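# Place the noodle bowl upright on the little table

## Task

Set the noodle bowl on the little table so it stands upright, and finish with no part of the robot in contact with it. The stacked rings, every red stool, the toy cupcake and the toy cupcake topped with a lemon slice must all still be standing at the end.

## Robot and tools

Robot: two arms, left_arm and right_arm, each ending in a five-finger hand. right_arm has a right hand, left_arm a mirrored left hand. A post behind the arms is fixed to the floor. Loose objects may occasionally get a small push from outside.

Frames: the scene frame has its origin at table-top height, halfway between the nominal arm bases, +z up, +x out over the table, and +y toward left_arm (these are not image sides). Real bases: left_arm at (+0.021, +0.241, -0.002) m, quat_wxyz (+1.000, 0, 0, +0.017); right_arm at (-0.001, -0.317, +0.040) m, quat_wxyz (+1.000, 0, 0, -0.002). Every hand pose, velocity and target an arm reports or takes is in that arm's own base frame. Reported positions and orientations can be a few cm off, worse at long reach.

Hand point: a spot fixed to the palm, 0.05 m in front of it and 0.15 m from the wrist mounting face. Its +z runs along the straight fingers, +y leaves the palm, +x crosses the palm away from the thumb on the right hand (toward the thumb on the left hand). Straight fingers extend 0.06-0.07 m past the point and sit 0.06 m behind it along -y. A wrist bracket on the little-finger side can strike things.

The row (28 numbers, each in [-1, 1], always both arms): left_arm dx, dy, dz, rx, ry, rz; left hand thumb_turn, thumb_bend, index, middle, ring, little, force_limit, speed; then the same 14 for right_arm. dx..rz are an offset, not a pose: counted from the arm's Hand target at the start of that action, along that arm's base axes, 1.0 = 0.6 m or 180 degrees; rx, ry, rz form one rotation vector about the Hand target position. All six at 0 means ask nothing new of that arm. Finger numbers are absolute targets: -1 open/straight, +1 closed (thumb_turn +1 = thumb opposite the fingers). force_limit maps -1..+1 to about 0..10 N at the fingertip (15 N for the two thumb motors); speed rises from near zero at -1 to full at +0.48 and above. There is no 'no change' value: to keep a hand as is, resend the last eight numbers actually executed for it (if none yet, its hand_measured plus hand_force_limit and hand_speed).

execute_actions: actions is a list of actions; each action is up to 15 rows, one per 1/30 s step, the last row held to step 15. Each row in an action is counted from the same start pose. cameras picks images: ["all"], [] or names (cam_high, cam_left_wrist, cam_right_wrist); images come by default only with an empty actions list.

move: target is one row or up to 15 rows; every row's offsets count from the Hand targets at the call's start, not from the previous row. speed in m/s, 0.002 to 4.3 (default 0.25; turns up to twice that in rad/s), one value or one per target. blend in m rounds corners (0 = stop at each). blocking=false returns after about 0.5 s while the move continues. Paths are straight, do not avoid obstacles, and are capped at 10 s total. Hand numbers of the first row go out at the start; later rows' hand numbers go out when everything is at rest at that target. The result adds a move: line such as done, off_target, moving, held or fault, plus limits (paced = pose clipped, held = steps withheld).

wait (seconds 0-3600) lets time pass with no new commands; stop brakes a running move; zoom_image takes camera and region [x0, y0, x1, y1] in pixels (max 504 x 504) of the latest image; show_instructions shows the reference pages; finished_scene ends the scene for good.

Results: end_effector_position (m) and end_effector_quat_wxyz per arm; Hand target (the last commanded pose after clipping, the base for the next offsets); joint positions, velocities (may be omitted when all are noise), torques (offset, scaled, noisy; numbers 3 and 4 wrap at ±28 N m); hand_measured, hand_stopped_by (moving, target, force, stalled, fault), hand_load_n (positive = finger pushed open; a lost grip shows as load near 0); motor temperatures.

Behaviour: arms follow loosely and often rest 1-3 cm (up to 5 cm) short, mostly low, without any contact; waiting does not fix it, but a new execute_actions call re-requests the target, or send the gap as an offset. Orientation commands are clipped to 40 degrees from the current one per step. A blocked arm keeps pushing until commanded back past its hand point. Joint ranges (rad): waist ±2.880, shoulder 0 to 3.142, elbow 0 to 3.019, wrist pitch -1.693 to 1.571, wrist yaw ±1.571, wrist roll ±2.094.

Gripping: with the thumb turned in front, the hand wraps objects about 0.035-0.065 m thick, or handles down to about 0.025 m; thumb tip to index pad can pinch a light object up to about 0.08 m. Close slowly (speed -0.94 or below) for a gentle grip. A motor moves only when its target changes by at least 0.002, then locks at target or force_limit. To grip harder raise force_limit and send a more closed target; to loosen send a target more open than hand_measured.

Avoid: dropping the bowl even slightly, letting crockery fall more than a few cm, releasing it while it moves, anything leaving the table, knocking over the rings, stools or cupcakes, fast contact, hard presses, clashing the two hands (can end the scene), and long stretched or loaded holds that heat motors (MOTOR HOT at 85 °C, arm collapses at 100 °C). Thinking time lets the scene run on.

Each tool is called in YAML: its name, and indented under it one key for each argument.

Reference images:

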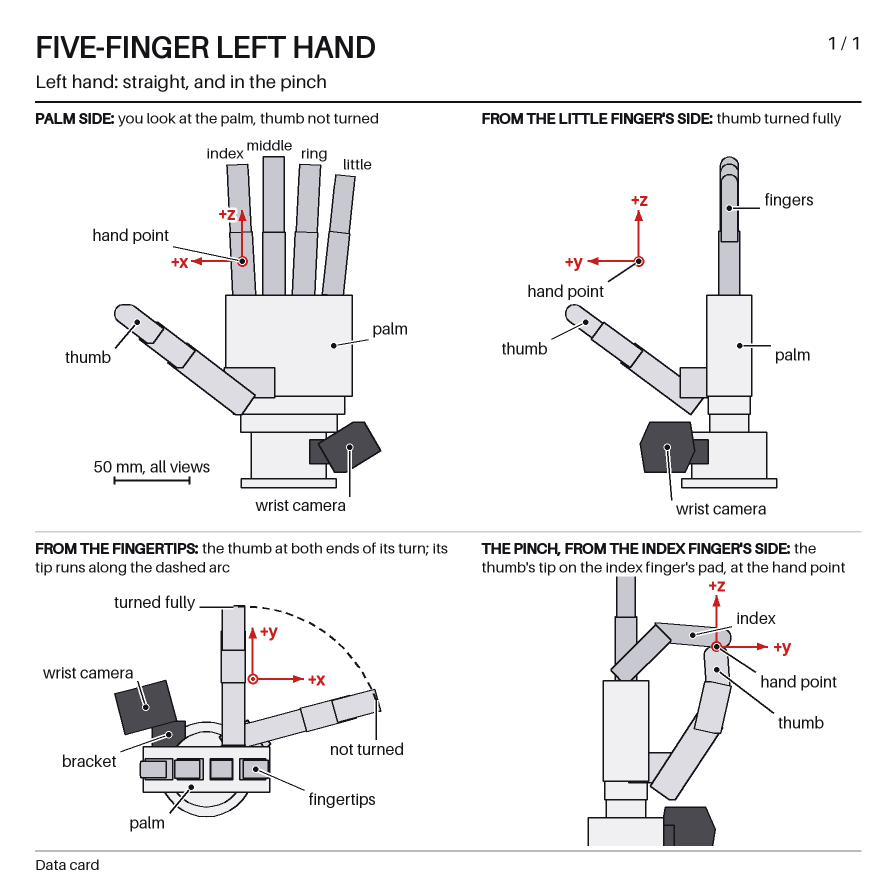

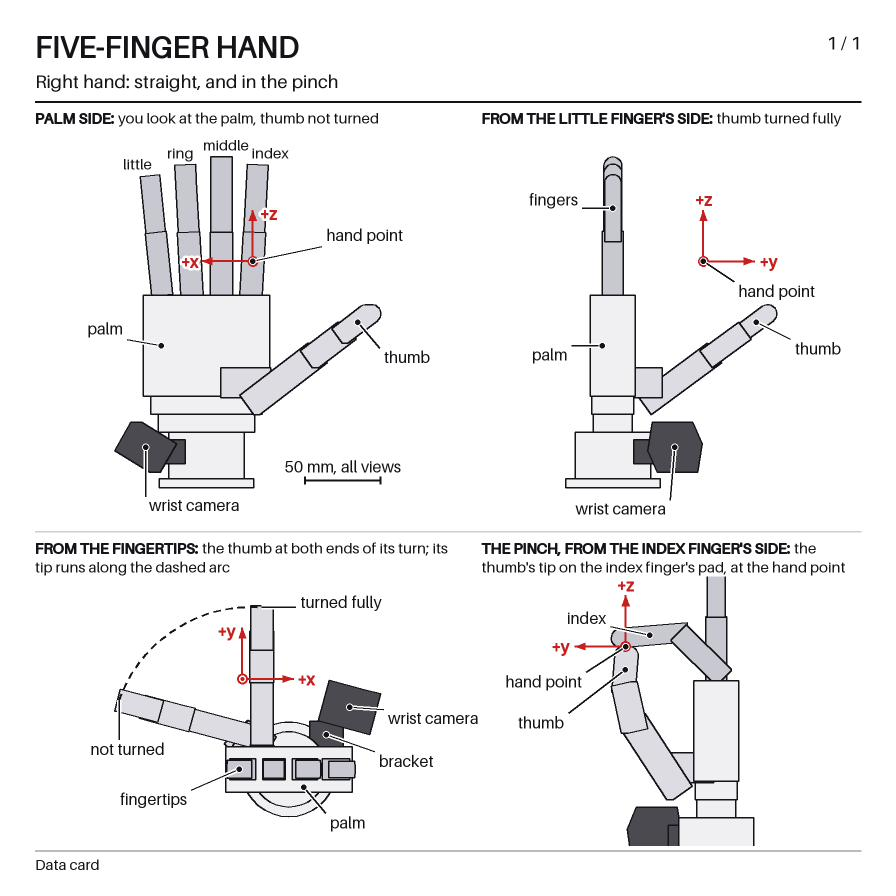

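## Session

execute_actions:
  actions: []

Scene clock: 0.00 s.
left_arm: end_effector_position=(+0.2065, +0.2484, +0.3368) hand_measured=(-1.000, -1.000, -1.000, -1.000, -1.000, -1.000) hand_load_n=(+0.0, +0.0, +0.0, +0.0, +0.0, +0.0) hand_stopped_by=(target, target, target, target, target, target) hand_force_limit=0.00 hand_speed=-0.80 end_effector_quat_wxyz=(-0.406, +0.688, +0.523, +0.296) | right_arm: end_effector_position=(+0.6701, -0.2733, +0.2315) hand_measured=(-1.000, -1.000, -1.000, -1.000, -1.000, -1.000) hand_load_n=(+0.0, +0.0, +0.0, +0.0, +0.0, +0.0) hand_stopped_by=(target, target, target, target, target, target) hand_force_limit=0.00 hand_speed=-0.80 end_effector_quat_wxyz=(-0.007, +0.866, -0.358, +0.349)
Joint positions: left_arm=[0.47 0.584 0.809 -1.143 -0.898 -2.079] | right_arm=[-0.321 1.894 1.897 -0.861 0.034 -1.12]
Joint velocities: within noise
Joint torques (N m): no reading
Motor temperatures (°C): left_arm=[29 33 26 28 31 29] | right_arm=[37 29 31 31 32 26]
Heat: left arm: hottest shoulder 33 °C; right arm: hottest waist 37 °C.
Hand target: left_arm +0.2081, +0.2493, +0.3512; -0.404, +0.681, +0.527, +0.309 | right_arm +0.6767, -0.2755, +0.2557; -0.008, +0.858, -0.356, +0.370

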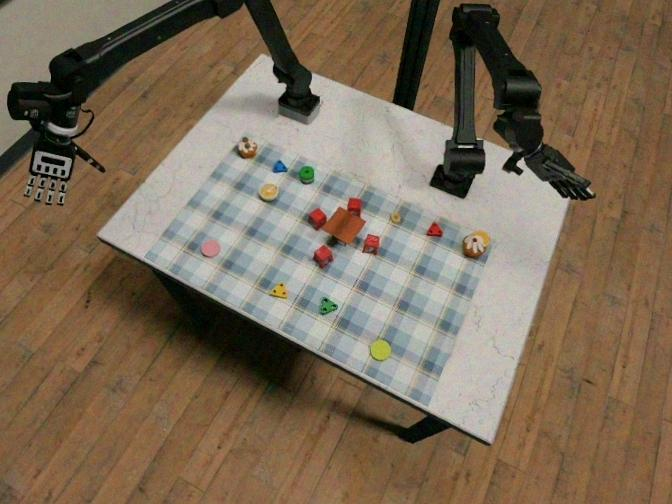

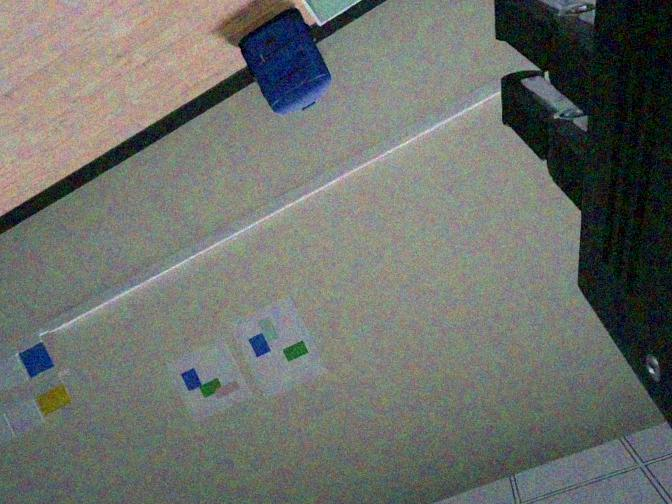

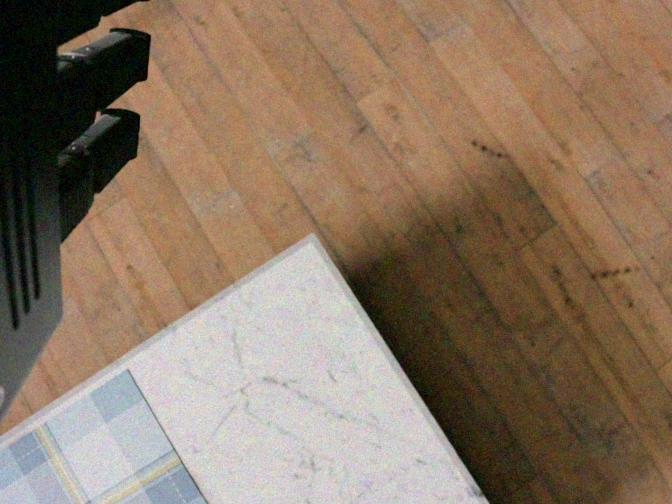

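zoom_image:
  camera: "cam_high"
  region: [200, 120, 510, 380]

zoom_image:
  camera: "cam_high"
  region: [280, 180, 420, 285]

zoom_image:
  camera: "cam_high"
  region: [220, 130, 340, 220]

zoom_image:
  camera: "cam_high"
  region: [380, 190, 500, 280]

Scaled by 1.626.

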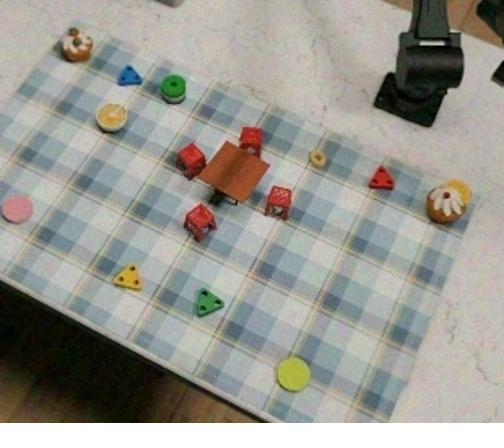

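Scaled by 3.600.

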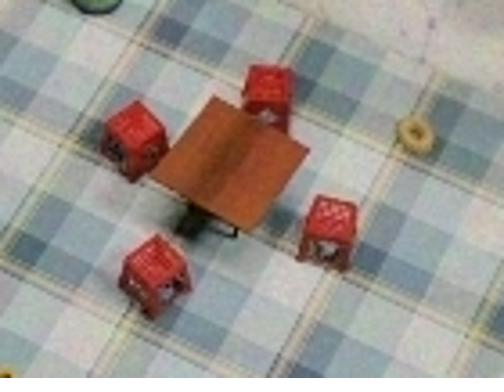

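Scaled by 4.200.

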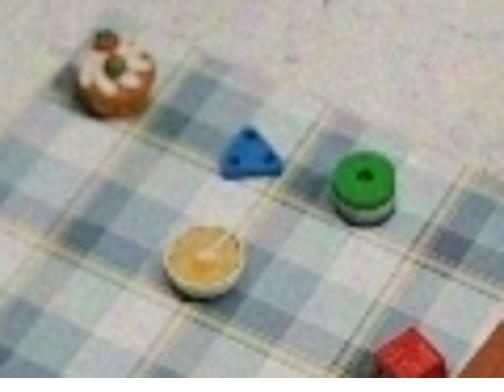

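Scaled by 4.200.

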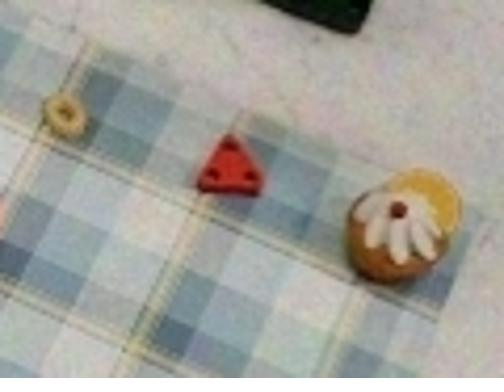

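move:
  target: [0,0,0,0,0,0,-1,-1,-1,-1,-1,-1,0,-0.8,-0.528,0.609,-0.01,0.2596,-0.0578,-0.0762,1,-1,-0.4,-0.4,1,1,0,-0.3]
  speed: 0.3
  cameras: ["all"]

Scene clock: 126.23 s.
left_arm: end_effector_position=(+0.2065, +0.2484, +0.3368) hand_measured=(-1.000, -1.000, -1.000, -1.000, -1.000, -1.000) hand_load_n=(+0.0, +0.0, +0.0, +0.0, +0.0, +0.0) hand_stopped_by=(target, target, target, target, target, target) hand_force_limit=0.00 hand_speed=-0.80 end_effector_quat_wxyz=(-0.406, +0.688, +0.523, +0.296) | right_arm: end_effector_position=(+0.3573, +0.0851, +0.2434) hand_measured=(+1.000, -1.000, -0.400, -0.400, +1.000, +1.000) hand_load_n=(+0.0, +0.0, +0.0, +0.0, +0.5, +0.0) hand_stopped_by=(target, target, target, target, target, target) hand_force_limit=0.00 hand_speed=-0.30 end_effector_quat_wxyz=(-0.324, +0.706, -0.571, +0.266)
Joint positions: left_arm=[0.47 0.584 0.809 -1.143 -0.898 -2.079] | right_arm=[0.131 0.844 0.856 -0.719 -0.054 -0.054]
Joint torques (N m): left_arm=[0.67 2.96 10.7 1.47 -0.58 -0.03] | right_arm=[-0.15 -4.72 10.77 1.94 0.15 0.15]
Motor temperatures (°C): left_arm=[28 32 37 27 31 29] | right_arm=[37 35 48 31 32 25]
Heat: left arm: hottest elbow 37 °C; right arm: hottest elbow 48 °C.
Hand target: left_arm +0.2081, +0.2493, +0.3512; -0.404, +0.681, +0.527, +0.309 | right_arm +0.3599, +0.0898, +0.2496; -0.335, +0.701, -0.568, +0.272
Off the commanded pose: left_arm 0.014 m, 2 deg | right_arm 0.008 m, 2 deg.
move: done

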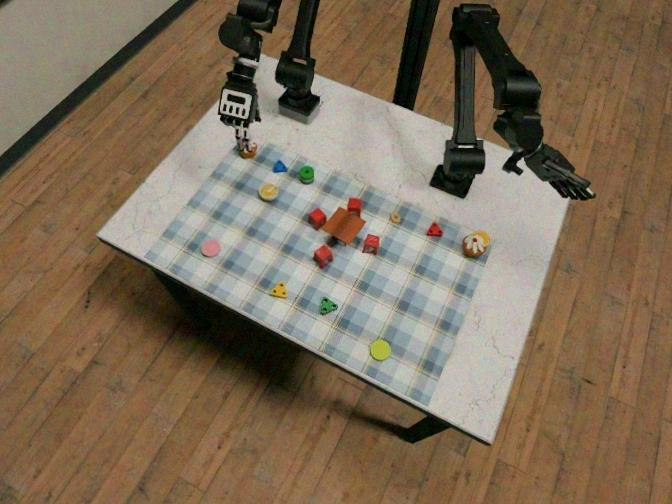

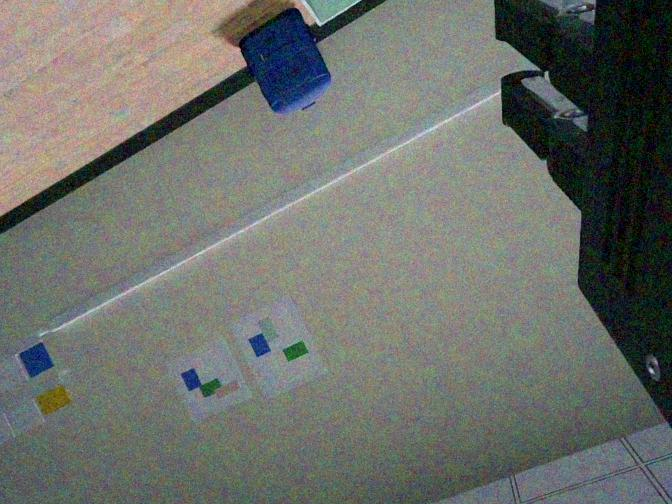

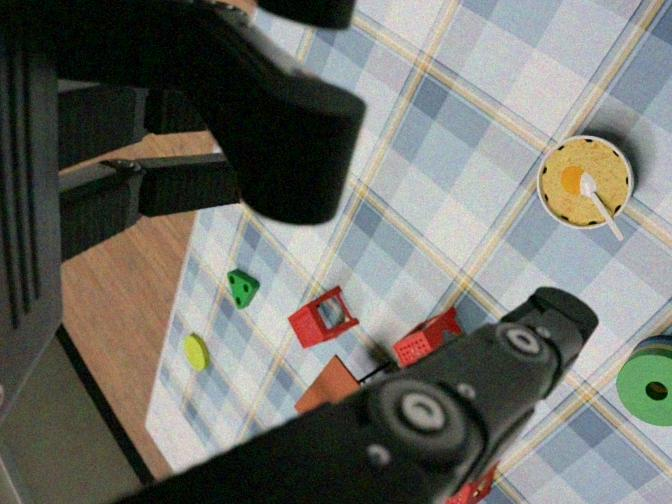

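move:
  target: [0,0,0,0,0,0,-1,-1,-1,-1,-1,-1,0,-0.8,0.045,0.015,-0.249,0,0,0,1,-1,-0.4,-0.4,1,1,0,-0.3]
  speed: 0.25
  cameras: ["cam_high","cam_right_wrist"]

zoom_image:
  camera: "cam_high"
  region: [210, 90, 350, 240]

Scene clock: 171.10 s.
left_arm: end_effector_position=(+0.2065, +0.2484, +0.3368) hand_measured=(-1.000, -1.000, -1.000, -1.000, -1.000, -1.000) hand_load_n=(+0.0, +0.0, +0.0, +0.0, +0.0, +0.0) hand_stopped_by=(target, target, target, target, target, target) hand_force_limit=0.00 hand_speed=-0.80 end_effector_quat_wxyz=(-0.406, +0.688, +0.523, +0.296) | right_arm: end_effector_position=(+0.3824, +0.0935, +0.0977) hand_measured=(+1.000, -1.000, -0.400, -0.400, +1.000, +1.000) hand_load_n=(+0.0, +0.0, +0.0, +0.0, +0.0, +0.0) hand_stopped_by=(target, target, target, target, target, target) hand_force_limit=0.00 hand_speed=-0.30 end_effector_quat_wxyz=(-0.328, +0.704, -0.570, +0.270)
Joint positions: left_arm=[0.47 0.584 0.809 -1.143 -0.898 -2.079] | right_arm=[0.149 1.034 0.558 -0.218 -0.04 -0.042]
Joint torques (N m): left_arm=[0.5 3.25 10.56 1.58 -0.62 -0.06] | right_arm=[0.21 -5.19 10 1.83 0.15 0.15]
Motor temperatures (°C): left_arm=[28 32 38 27 31 29] | right_arm=[36 32 42 31 31 25]
Heat: left arm: hottest elbow 38 °C; right arm: hottest elbow 42 °C.
Hand target: left_arm +0.2081, +0.2493, +0.3512; -0.404, +0.681, +0.527, +0.309 | right_arm +0.3871, +0.0989, +0.1004; -0.335, +0.701, -0.568, +0.272
Off the commanded pose: left_arm 0.014 m, 2 deg | right_arm 0.007 m, 1 deg.
move: done

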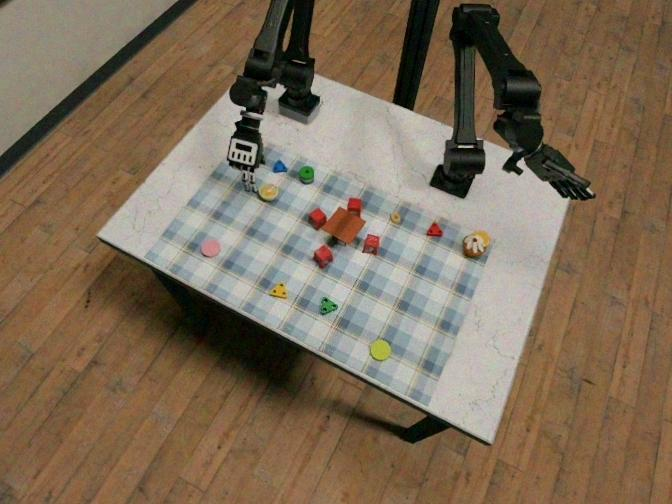

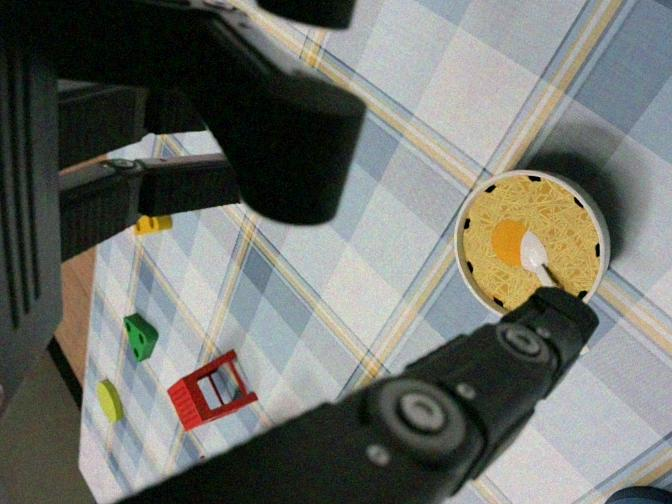

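Scaled by 3.360.

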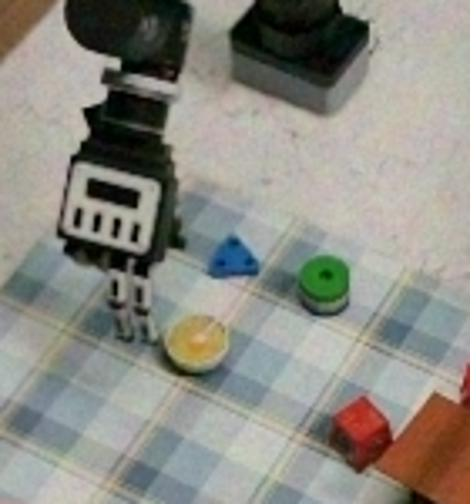

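move:
  target: [0,0,0,0,0,0,-1,-1,-1,-1,-1,-1,0,-0.8,0.0052,0.0557,-0.05,0,0,0,1,-1,-0.4,-0.4,1,1,0,-0.3]
  speed: 0.2
  cameras: ["cam_high","cam_right_wrist"]

zoom_image:
  camera: "cam_high"
  region: [210, 90, 350, 240]

Scene clock: 236.70 s.
left_arm: end_effector_position=(+0.2065, +0.2484, +0.3368) hand_measured=(-1.000, -1.000, -1.000, -1.000, -1.000, -1.000) hand_load_n=(-0.5, +0.0, +0.0, +0.0, +0.0, +0.0) hand_stopped_by=(target, target, target, target, target, target) hand_force_limit=0.00 hand_speed=-0.80 end_effector_quat_wxyz=(-0.406, +0.688, +0.523, +0.296) | right_arm: end_effector_position=(+0.3857, +0.1273, +0.0674) hand_measured=(+1.000, -1.000, -0.400, -0.400, +1.000, +1.000) hand_load_n=(+0.0, +0.0, +0.0, +0.0, +0.0, +0.0) hand_stopped_by=(target, target, target, target, target, target) hand_force_limit=0.00 hand_speed=-0.30 end_effector_quat_wxyz=(-0.327, +0.705, -0.568, +0.270)
Joint positions: left_arm=[0.47 0.584 0.809 -1.143 -0.898 -2.079] | right_arm=[0.262 1.13 0.528 -0.094 0.045 0.027]
Joint torques (N m): left_arm=[0.38 2.67 10.65 1.5 -0.62 -0.05] | right_arm=[0.15 -5.01 9.61 1.81 0.17 0.14]
Heat: left arm: hottest elbow 39 °C; right arm: hottest elbow 40 °C.
Hand target: left_arm +0.2081, +0.2493, +0.3512; -0.404, +0.681, +0.527, +0.309 | right_arm +0.3900, +0.1322, +0.0702; -0.335, +0.701, -0.568, +0.272
Off the commanded pose: left_arm 0.014 m, 2 deg | right_arm 0.007 m, 1 deg.
move: done

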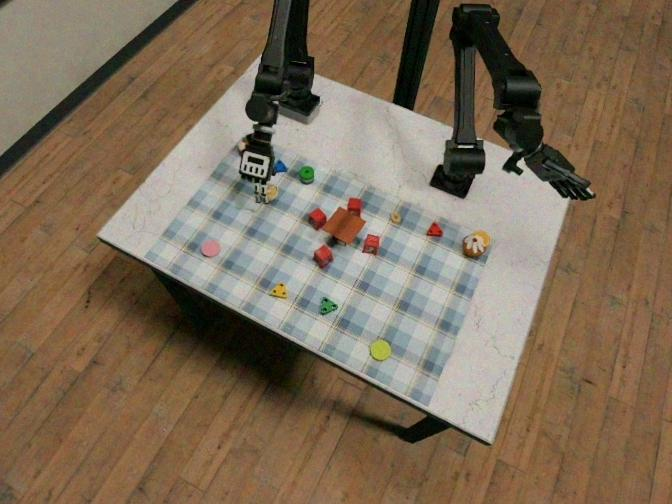

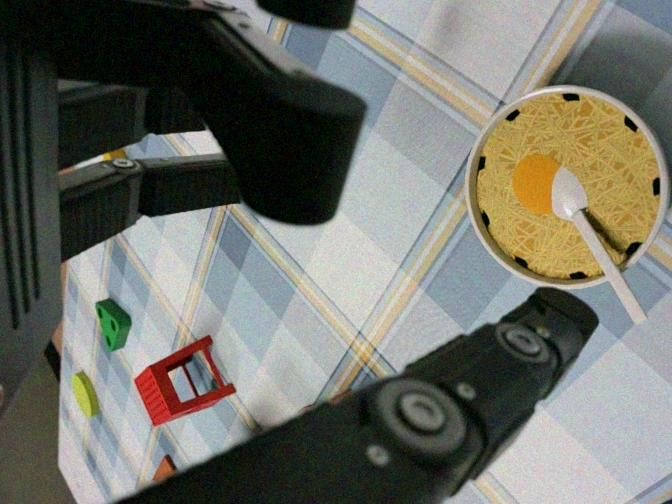

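Scaled by 3.360.

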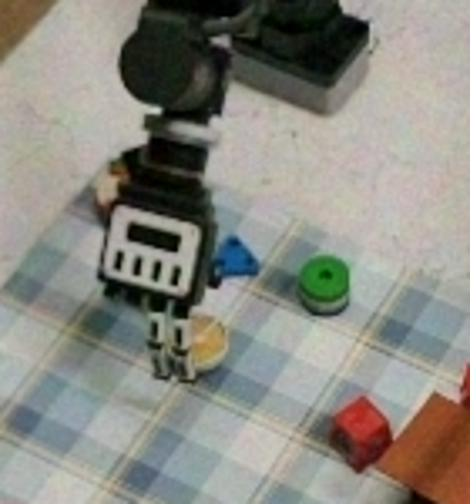

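move:
  target: [0,0,0,0,0,0,-1,-1,-1,-1,-1,-1,0,-0.8,-0.008,-0.0017,-0.058,0,0,0,1,-1,-0.4,-0.4,1,1,0,-0.3]
  speed: 0.15
  cameras: ["cam_high","cam_right_wrist"]

zoom_image:
  camera: "cam_high"
  region: [210, 120, 330, 240]

Scene clock: 256.67 s.
left_arm: end_effector_position=(+0.2065, +0.2484, +0.3368) hand_measured=(-1.000, -1.000, -1.000, -1.000, -1.000, -1.000) hand_load_n=(+0.0, +0.0, +0.0, -0.5, +0.0, +0.0) hand_stopped_by=(target, target, target, target, target, target) hand_force_limit=0.00 hand_speed=-0.80 end_effector_quat_wxyz=(-0.406, +0.688, +0.523, +0.296) | right_arm: end_effector_position=(+0.3810, +0.1264, +0.0323) hand_measured=(+1.000, -1.000, -0.400, -0.400, +1.000, +1.000) hand_load_n=(+0.0, +0.0, +0.0, +0.0, +0.0, +0.0) hand_stopped_by=(target, target, target, target, target, target) hand_force_limit=0.00 hand_speed=-0.30 end_effector_quat_wxyz=(-0.327, +0.705, -0.569, +0.269)
Joint positions: left_arm=[0.47 0.584 0.809 -1.143 -0.898 -2.079] | right_arm=[0.263 1.206 0.465 0.043 0.046 0.028]
Joint torques (N m): left_arm=[0.67 3.08 10.52 1.62 -0.59 -0.05] | right_arm=[0.03 -6.24 8.64 1.78 0.16 0.14]
Heat: left arm: hottest elbow 39 °C; right arm: hottest elbow 41 °C.
Hand target: left_arm +0.2081, +0.2493, +0.3512; -0.404, +0.681, +0.527, +0.309 | right_arm +0.3853, +0.1313, +0.0355; -0.335, +0.701, -0.568, +0.272
Off the commanded pose: left_arm 0.014 m, 2 deg | right_arm 0.007 m, 1 deg.
move: done

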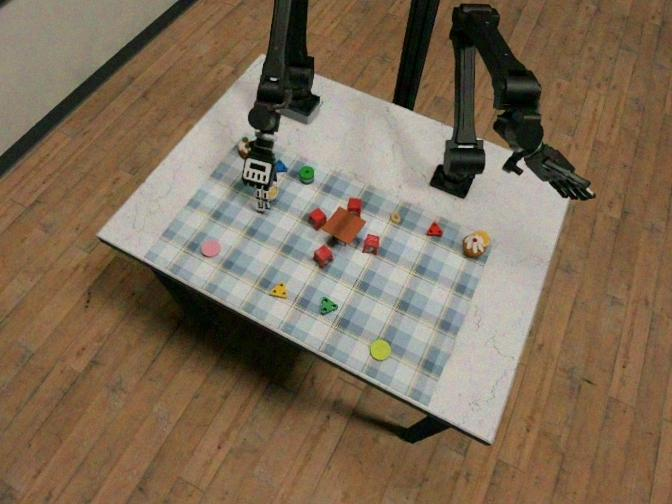

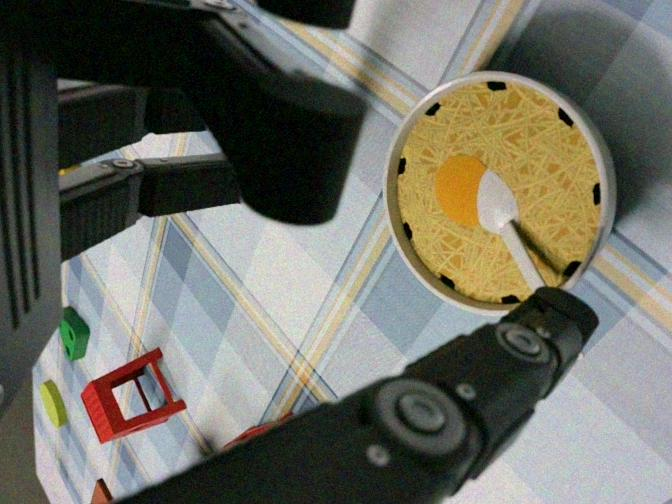

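Scaled by 4.200.

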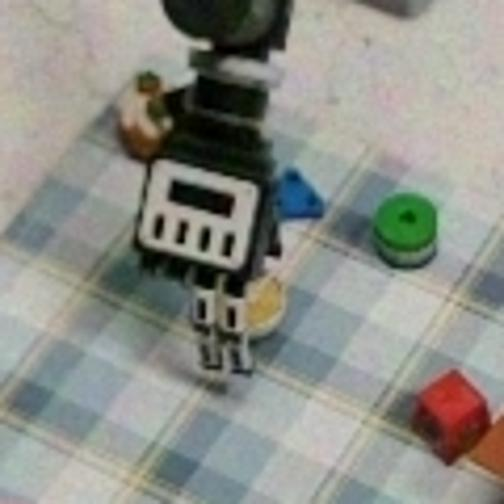

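move:
  target: [0,0,0,0,0,0,-1,-1,-1,-1,-1,-1,0,-0.8,-0.0132,-0.0182,-0.025,0,0,0,1,-1,-0.16,-0.16,1,1,0,-0.3]
  speed: 0.1
  cameras: ["cam_high","cam_right_wrist"]

zoom_image:
  camera: "cam_high"
  region: [230, 150, 310, 230]

Scene clock: 293.27 s.
left_arm: end_effector_position=(+0.2065, +0.2484, +0.3368) hand_measured=(-1.000, -1.000, -1.000, -1.000, -1.000, -1.000) hand_load_n=(+0.0, +0.0, +0.0, +0.0, +0.0, +0.0) hand_stopped_by=(target, target, target, target, target, target) hand_force_limit=0.00 hand_speed=-0.80 end_effector_quat_wxyz=(-0.406, +0.688, +0.523, +0.296) | right_arm: end_effector_position=(+0.3730, +0.1238, +0.0200) hand_measured=(+1.000, -1.000, -0.160, -0.160, +1.000, +1.000) hand_load_n=(+0.0, +0.0, +0.0, +0.0, +0.0, +0.0) hand_stopped_by=(target, target, target, target, target, target) hand_force_limit=0.00 hand_speed=-0.30 end_effector_quat_wxyz=(-0.332, +0.704, -0.568, +0.267)
Joint positions: left_arm=[0.47 0.584 0.809 -1.143 -0.898 -2.079] | right_arm=[0.254 1.217 0.424 0.103 0.031 0.028]
Joint torques (N m): left_arm=[0.26 2.84 10.58 1.5 -0.58 -0.04] | right_arm=[-2.2 -5.66 8.2 1.84 -0.12 -0.07]
Heat: left arm: hottest elbow 39 °C; right arm: hottest elbow 41 °C.
Hand target: left_arm +0.2081, +0.2493, +0.3512; -0.404, +0.681, +0.527, +0.309 | right_arm +0.3773, +0.1204, +0.0204; -0.335, +0.701, -0.568, +0.272
Off the commanded pose: left_arm 0.014 m, 2 deg | right_arm 0.006 m, 1 deg.
move: done

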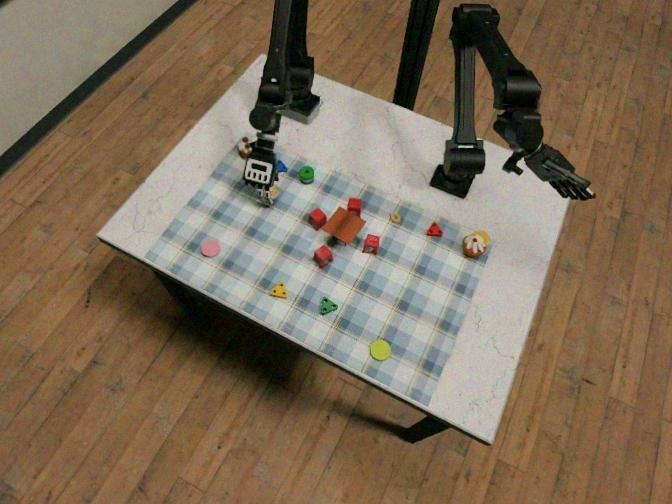

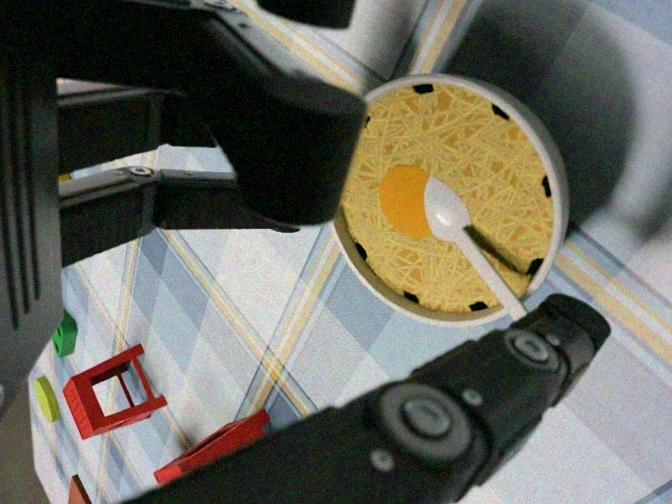

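Scaled by 6.300.

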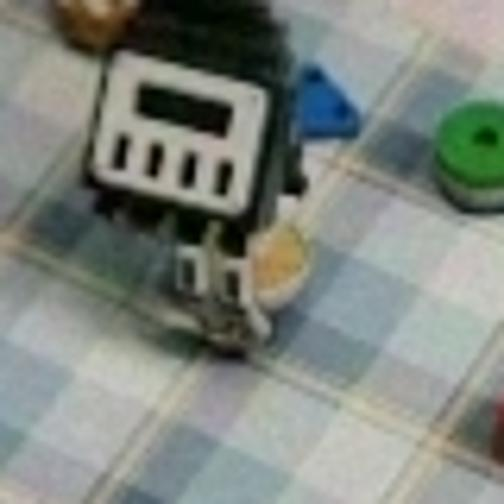

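zoom_image:
  camera: "cam_right_wrist"
  region: [320, 120, 660, 460]

Scaled by 1.482.

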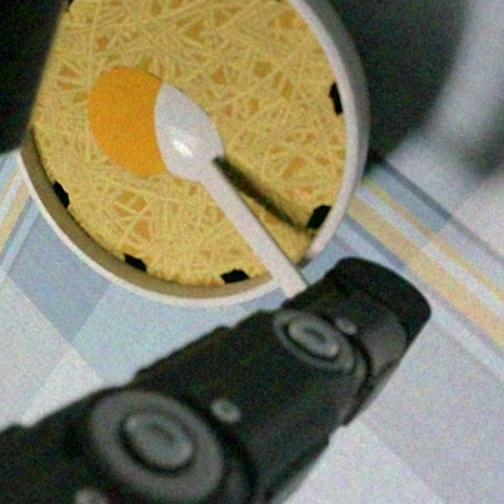

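move:
  target:
    - [0,0,0,0,0,0,-1,-1,-1,-1,-1,-1,0,-0.8,0,0,0.0667,0,0,0,1,-1,-0.16,-0.16,1,1,0,-0.3]
    - [0,0,0,0,0,0,-1,-1,-1,-1,-1,-1,0,-0.8,-0.0155,0.0018,0.0667,0,0,0.1389,1,-1,-0.16,-0.16,1,1,0,-0.3]
  speed: 0.15
  blend: 0.005
  cameras: ["cam_high","cam_right_wrist"]

zoom_image:
  camera: "cam_high"
  region: [230, 130, 330, 230]

Scene clock: 377.10 s.
left_arm: end_effector_position=(+0.2065, +0.2484, +0.3368) hand_measured=(-1.000, -1.000, -1.000, -1.000, -1.000, -1.000) hand_load_n=(+0.0, +0.0, +0.0, +0.0, +0.0, +0.0) hand_stopped_by=(target, target, target, target, target, target) hand_force_limit=0.00 hand_speed=-0.80 end_effector_quat_wxyz=(-0.406, +0.688, +0.523, +0.296) | right_arm: end_effector_position=(+0.3447, +0.1231, +0.0422) hand_measured=(+1.000, -1.000, -0.160, -0.160, +1.000, +1.000) hand_load_n=(+0.0, +0.0, +0.0, +0.0, +0.0, +0.0) hand_stopped_by=(target, target, target, target, target, target) hand_force_limit=0.00 hand_speed=-0.30 end_effector_quat_wxyz=(-0.377, +0.812, -0.410, +0.176)
Joint positions: left_arm=[0.47 0.584 0.809 -1.143 -0.898 -2.079] | right_arm=[0.11 1.153 0.482 -0.123 -0.411 -0.355]
Joint torques (N m): left_arm=[0.56 3.25 10.59 1.57 -0.62 -0.03] | right_arm=[-2.37 -4.89 13.07 0.95 -0.4 -0.1]
Heat: left arm: hottest elbow 40 °C; right arm: hottest elbow 38 °C.
Hand target: left_arm +0.2081, +0.2493, +0.3512; -0.404, +0.681, +0.527, +0.309 | right_arm +0.3681, +0.1214, +0.0604; -0.386, +0.807, -0.402, +0.193
Off the commanded pose: left_arm 0.014 m, 2 deg | right_arm 0.030 m, 2 deg.
move: off_target (right_arm)

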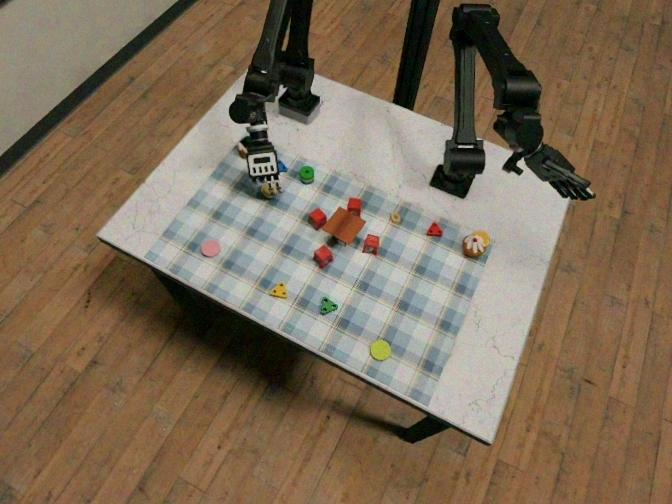

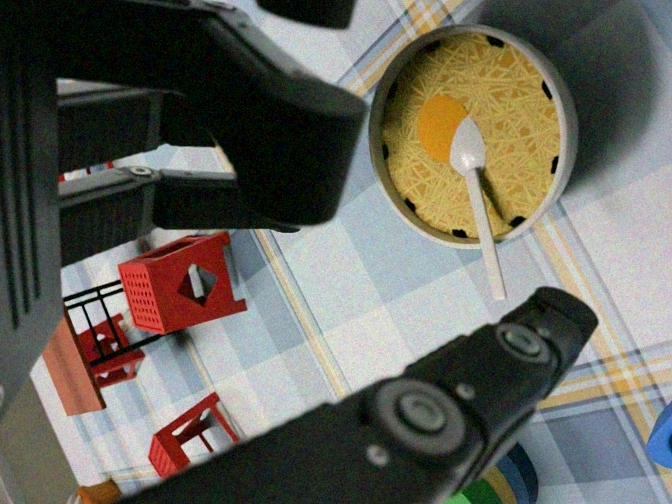

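Scaled by 5.040.

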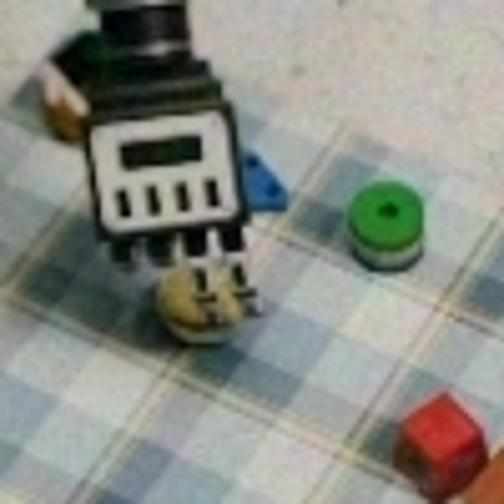

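move:
  target: [0,0,0,0,0,0,-1,-1,-1,-1,-1,-1,0,-0.8,0.01,-0.006,0,0,0,0,1,-1,-0.16,-0.16,1,1,0,-0.3]
  speed: 0.1
  cameras: ["cam_right_wrist"]

Scene clock: 396.23 s.
left_arm: end_effector_position=(+0.2065, +0.2484, +0.3368) hand_measured=(-1.000, -1.000, -1.000, -1.000, -1.000, -1.000) hand_load_n=(+0.0, +0.0, +0.0, +0.0, +0.0, +0.5) hand_stopped_by=(target, target, target, target, target, target) hand_force_limit=0.00 hand_speed=-0.80 end_effector_quat_wxyz=(-0.406, +0.688, +0.523, +0.296) | right_arm: end_effector_position=(+0.3509, +0.1194, +0.0427) hand_measured=(+1.000, -1.000, -0.160, -0.160, +1.000, +1.000) hand_load_n=(+0.0, +0.0, +0.0, +0.0, +0.0, +0.0) hand_stopped_by=(target, target, target, target, target, target) hand_force_limit=0.00 hand_speed=-0.30 end_effector_quat_wxyz=(-0.377, +0.811, -0.410, +0.176)
Joint positions: left_arm=[0.47 0.584 0.809 -1.143 -0.898 -2.079] | right_arm=[0.095 1.171 0.497 -0.124 -0.421 -0.366]
Joint torques (N m): left_arm=[0.67 2.84 10.5 1.5 -0.62 -0.06] | right_arm=[-2.2 -5.54 12.78 1.01 -0.41 -0.15]
Heat: left arm: hottest elbow 40 °C; right arm: hottest elbow 41 °C.
Hand target: left_arm +0.2081, +0.2493, +0.3512; -0.404, +0.681, +0.527, +0.309 | right_arm +0.3741, +0.1178, +0.0604; -0.386, +0.807, -0.402, +0.193
Off the commanded pose: left_arm 0.014 m, 2 deg | right_arm 0.029 m, 2 deg.
move: off_target (right_arm)

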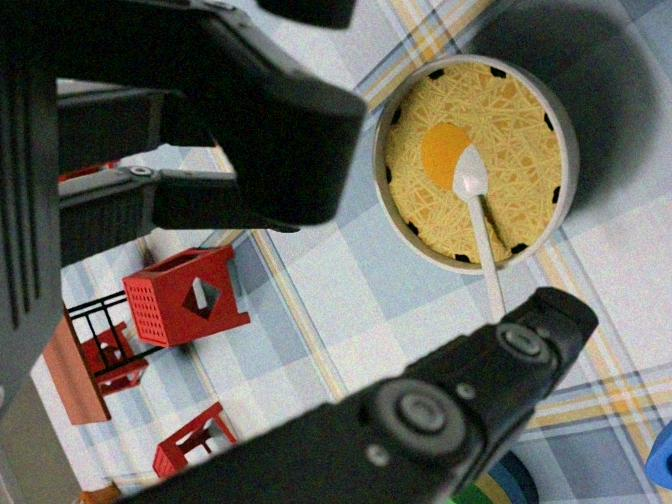

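move:
  target: [0,0,0,0,0,0,-1,-1,-1,-1,-1,-1,0,-0.8,0.003,-0.01,-0.03,0,0,0,1,-1,-0.16,-0.16,1,1,0,-0.3]
  speed: 0.1
  cameras: ["cam_right_wrist"]

Scene clock: 411.00 s.
left_arm: end_effector_position=(+0.2065, +0.2484, +0.3368) hand_measured=(-1.000, -1.000, -1.000, -1.000, -1.000, -1.000) hand_load_n=(+0.0, +0.0, +0.0, +0.0, +0.0, +0.0) hand_stopped_by=(target, target, target, target, target, target) hand_force_limit=0.00 hand_speed=-0.80 end_effector_quat_wxyz=(-0.406, +0.688, +0.523, +0.296) | right_arm: end_effector_position=(+0.3574, +0.1141, +0.0311) hand_measured=(+1.000, -1.000, -0.160, -0.160, +1.000, +1.000) hand_load_n=(+0.5, +0.0, +0.0, +0.0, +0.0, +0.0) hand_stopped_by=(target, target, target, target, target, target) hand_force_limit=0.00 hand_speed=-0.30 end_effector_quat_wxyz=(-0.377, +0.811, -0.411, +0.176)
Joint positions: left_arm=[0.47 0.584 0.809 -1.143 -0.898 -2.079] | right_arm=[0.075 1.222 0.497 -0.081 -0.435 -0.382]
Joint torques (N m): left_arm=[0.26 2.96 10.56 1.62 -0.62 -0.02] | right_arm=[-0.85 -5.89 10.67 1.69 -0.36 -0.11]
Heat: left arm: hottest elbow 40 °C; right arm: hottest elbow 41 °C.
Hand target: left_arm +0.2081, +0.2493, +0.3512; -0.404, +0.681, +0.527, +0.309 | right_arm +0.3759, +0.1119, +0.0424; -0.386, +0.807, -0.402, +0.193
Off the commanded pose: left_arm 0.014 m, 2 deg | right_arm 0.022 m, 2 deg.
move: off_target (right_arm)

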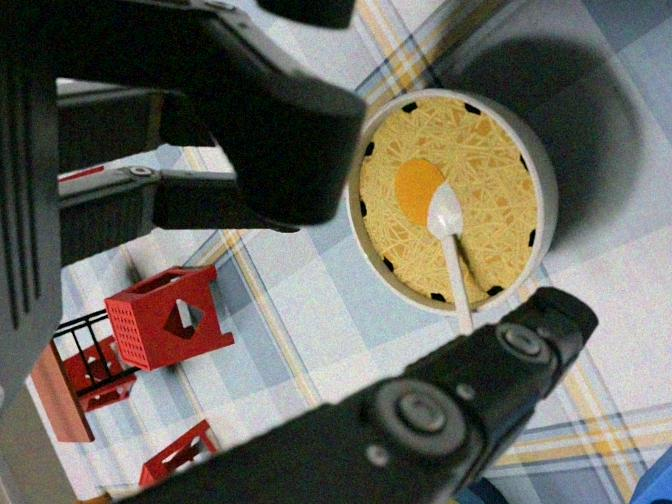

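move:
  target: [0,0,0,0,0,0,-1,-1,-1,-1,-1,-1,0,-0.8,-0.003,-0.002,-0.05,0,0,0,1,-1,-0.16,-0.16,1,1,0,-0.3]
  speed: 0.08
  cameras: ["cam_high","cam_right_wrist"]

zoom_image:
  camera: "cam_high"
  region: [230, 150, 310, 230]

Scene clock: 423.63 s.
left_arm: end_effector_position=(+0.2065, +0.2484, +0.3368) hand_measured=(-1.000, -1.000, -1.000, -1.000, -1.000, -1.000) hand_load_n=(+0.0, -0.5, +0.0, +0.0, +0.0, +0.0) hand_stopped_by=(target, target, target, target, target, target) hand_force_limit=0.00 hand_speed=-0.80 end_effector_quat_wxyz=(-0.406, +0.688, +0.523, +0.296) | right_arm: end_effector_position=(+0.3706, +0.1148, +0.0134) hand_measured=(+1.000, -1.000, -0.160, -0.160, +1.000, +1.000) hand_load_n=(+0.0, +0.0, +0.0, +0.5, +0.5, +0.0) hand_stopped_by=(target, target, target, target, target, target) hand_force_limit=0.00 hand_speed=-0.30 end_effector_quat_wxyz=(-0.384, +0.809, -0.404, +0.187)
Joint positions: left_arm=[0.47 0.584 0.809 -1.143 -0.898 -2.079] | right_arm=[0.073 1.304 0.486 0.043 -0.438 -0.384]
Joint torques (N m): left_arm=[0.26 3.02 10.58 1.5 -0.63 -0.05] | right_arm=[-2.32 -7.12 7.61 1.55 -0.37 -0.11]
Heat: left arm: hottest elbow 40 °C; right arm: hottest elbow 41 °C.
Hand target: left_arm +0.2081, +0.2493, +0.3512; -0.404, +0.681, +0.527, +0.309 | right_arm +0.3740, +0.1107, +0.0124; -0.386, +0.807, -0.402, +0.193
Off the commanded pose: left_arm 0.014 m, 2 deg | right_arm 0.005 m, 1 deg.
move: done

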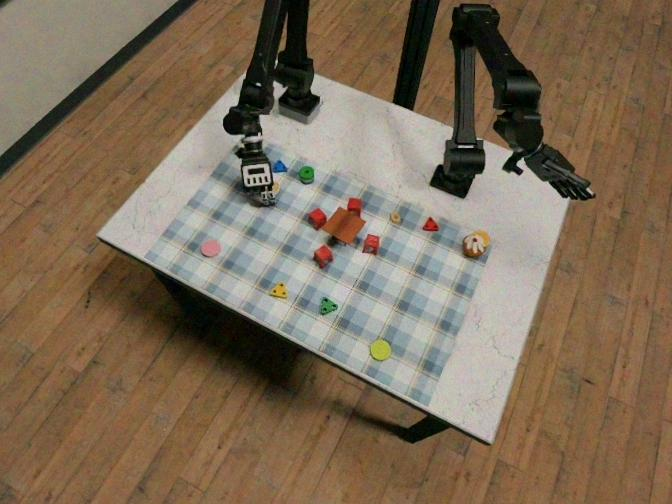

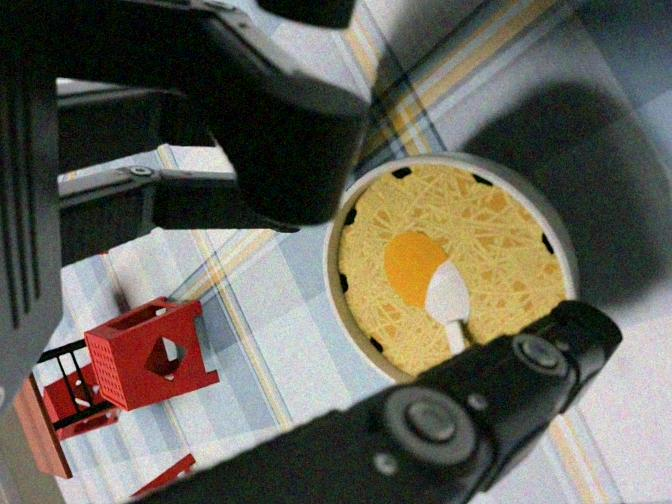

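Scaled by 6.300.

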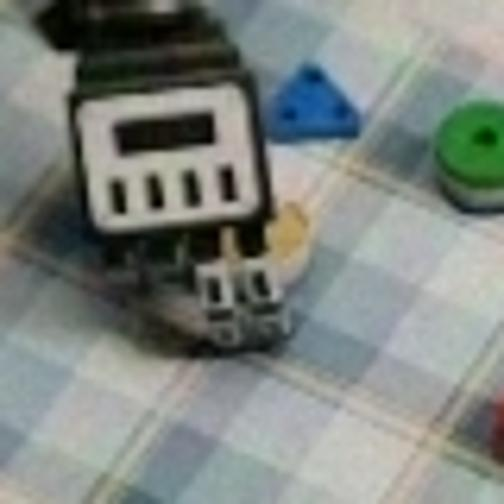

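move:
  target:
    - [0,0,0,0,0,0,-1,-1,-1,-1,-1,-1,0,-0.8,-0.02,-0.0035,0.0877,0,0,0,1,-1,-0.16,-0.16,1,1,0,-0.3]
    - [0,0,0,0,0,0,-1,-1,-1,-1,-1,-1,0,-0.8,-0.02,-0.0035,0.0127,0,0,0,1,-1,-0.16,-0.16,1,1,0,-0.3]
  speed: 0.1
  blend: 0.003
  cameras: ["cam_right_wrist"]

Scene clock: 450.17 s.
left_arm: end_effector_position=(+0.2065, +0.2484, +0.3368) hand_measured=(-1.000, -1.000, -1.000, -1.000, -1.000, -1.000) hand_load_n=(+0.0, -0.5, +0.0, +0.0, +0.0, +0.0) hand_stopped_by=(target, target, target, target, target, target) hand_force_limit=0.00 hand_speed=-0.80 end_effector_quat_wxyz=(-0.406, +0.688, +0.523, +0.296) | right_arm: end_effector_position=(+0.3576, +0.1122, +0.0199) hand_measured=(+1.000, -1.000, -0.160, -0.160, +1.000, +1.000) hand_load_n=(+0.0, +0.0, +0.0, +0.0, +0.0, +0.0) hand_stopped_by=(target, target, target, target, target, target) hand_force_limit=0.00 hand_speed=-0.30 end_effector_quat_wxyz=(-0.384, +0.809, -0.405, +0.186)
Joint positions: left_arm=[0.47 0.584 0.809 -1.143 -0.898 -2.079] | right_arm=[0.068 1.246 0.464 0.002 -0.442 -0.389]
Joint torques (N m): left_arm=[0.73 2.9 10.65 1.63 -0.59 -0.04] | right_arm=[-2.2 -5.66 7.99 1.88 -0.38 -0.08]
Heat: left arm: hottest elbow 40 °C; right arm: hottest elbow 39 °C.
Hand target: left_arm +0.2081, +0.2493, +0.3512; -0.404, +0.681, +0.527, +0.309 | right_arm +0.3621, +0.1085, +0.0201; -0.386, +0.807, -0.402, +0.193
Off the commanded pose: left_arm 0.014 m, 2 deg | right_arm 0.006 m, 1 deg.
move: done

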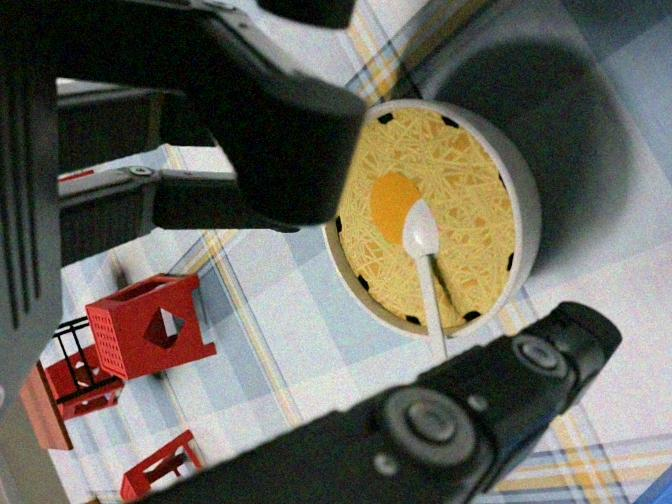

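zoom_image:
  camera: "cam_right_wrist"
  region: [300, 80, 640, 420]

Scaled by 1.482.

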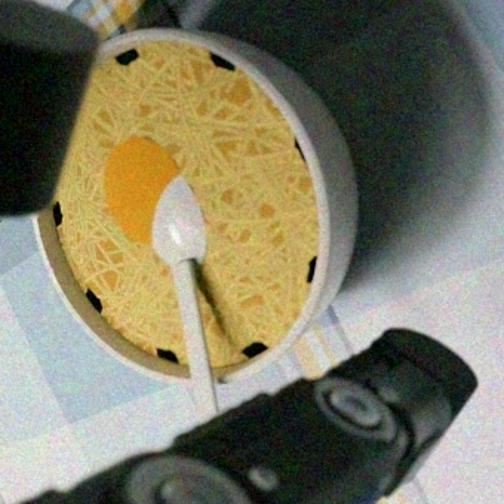

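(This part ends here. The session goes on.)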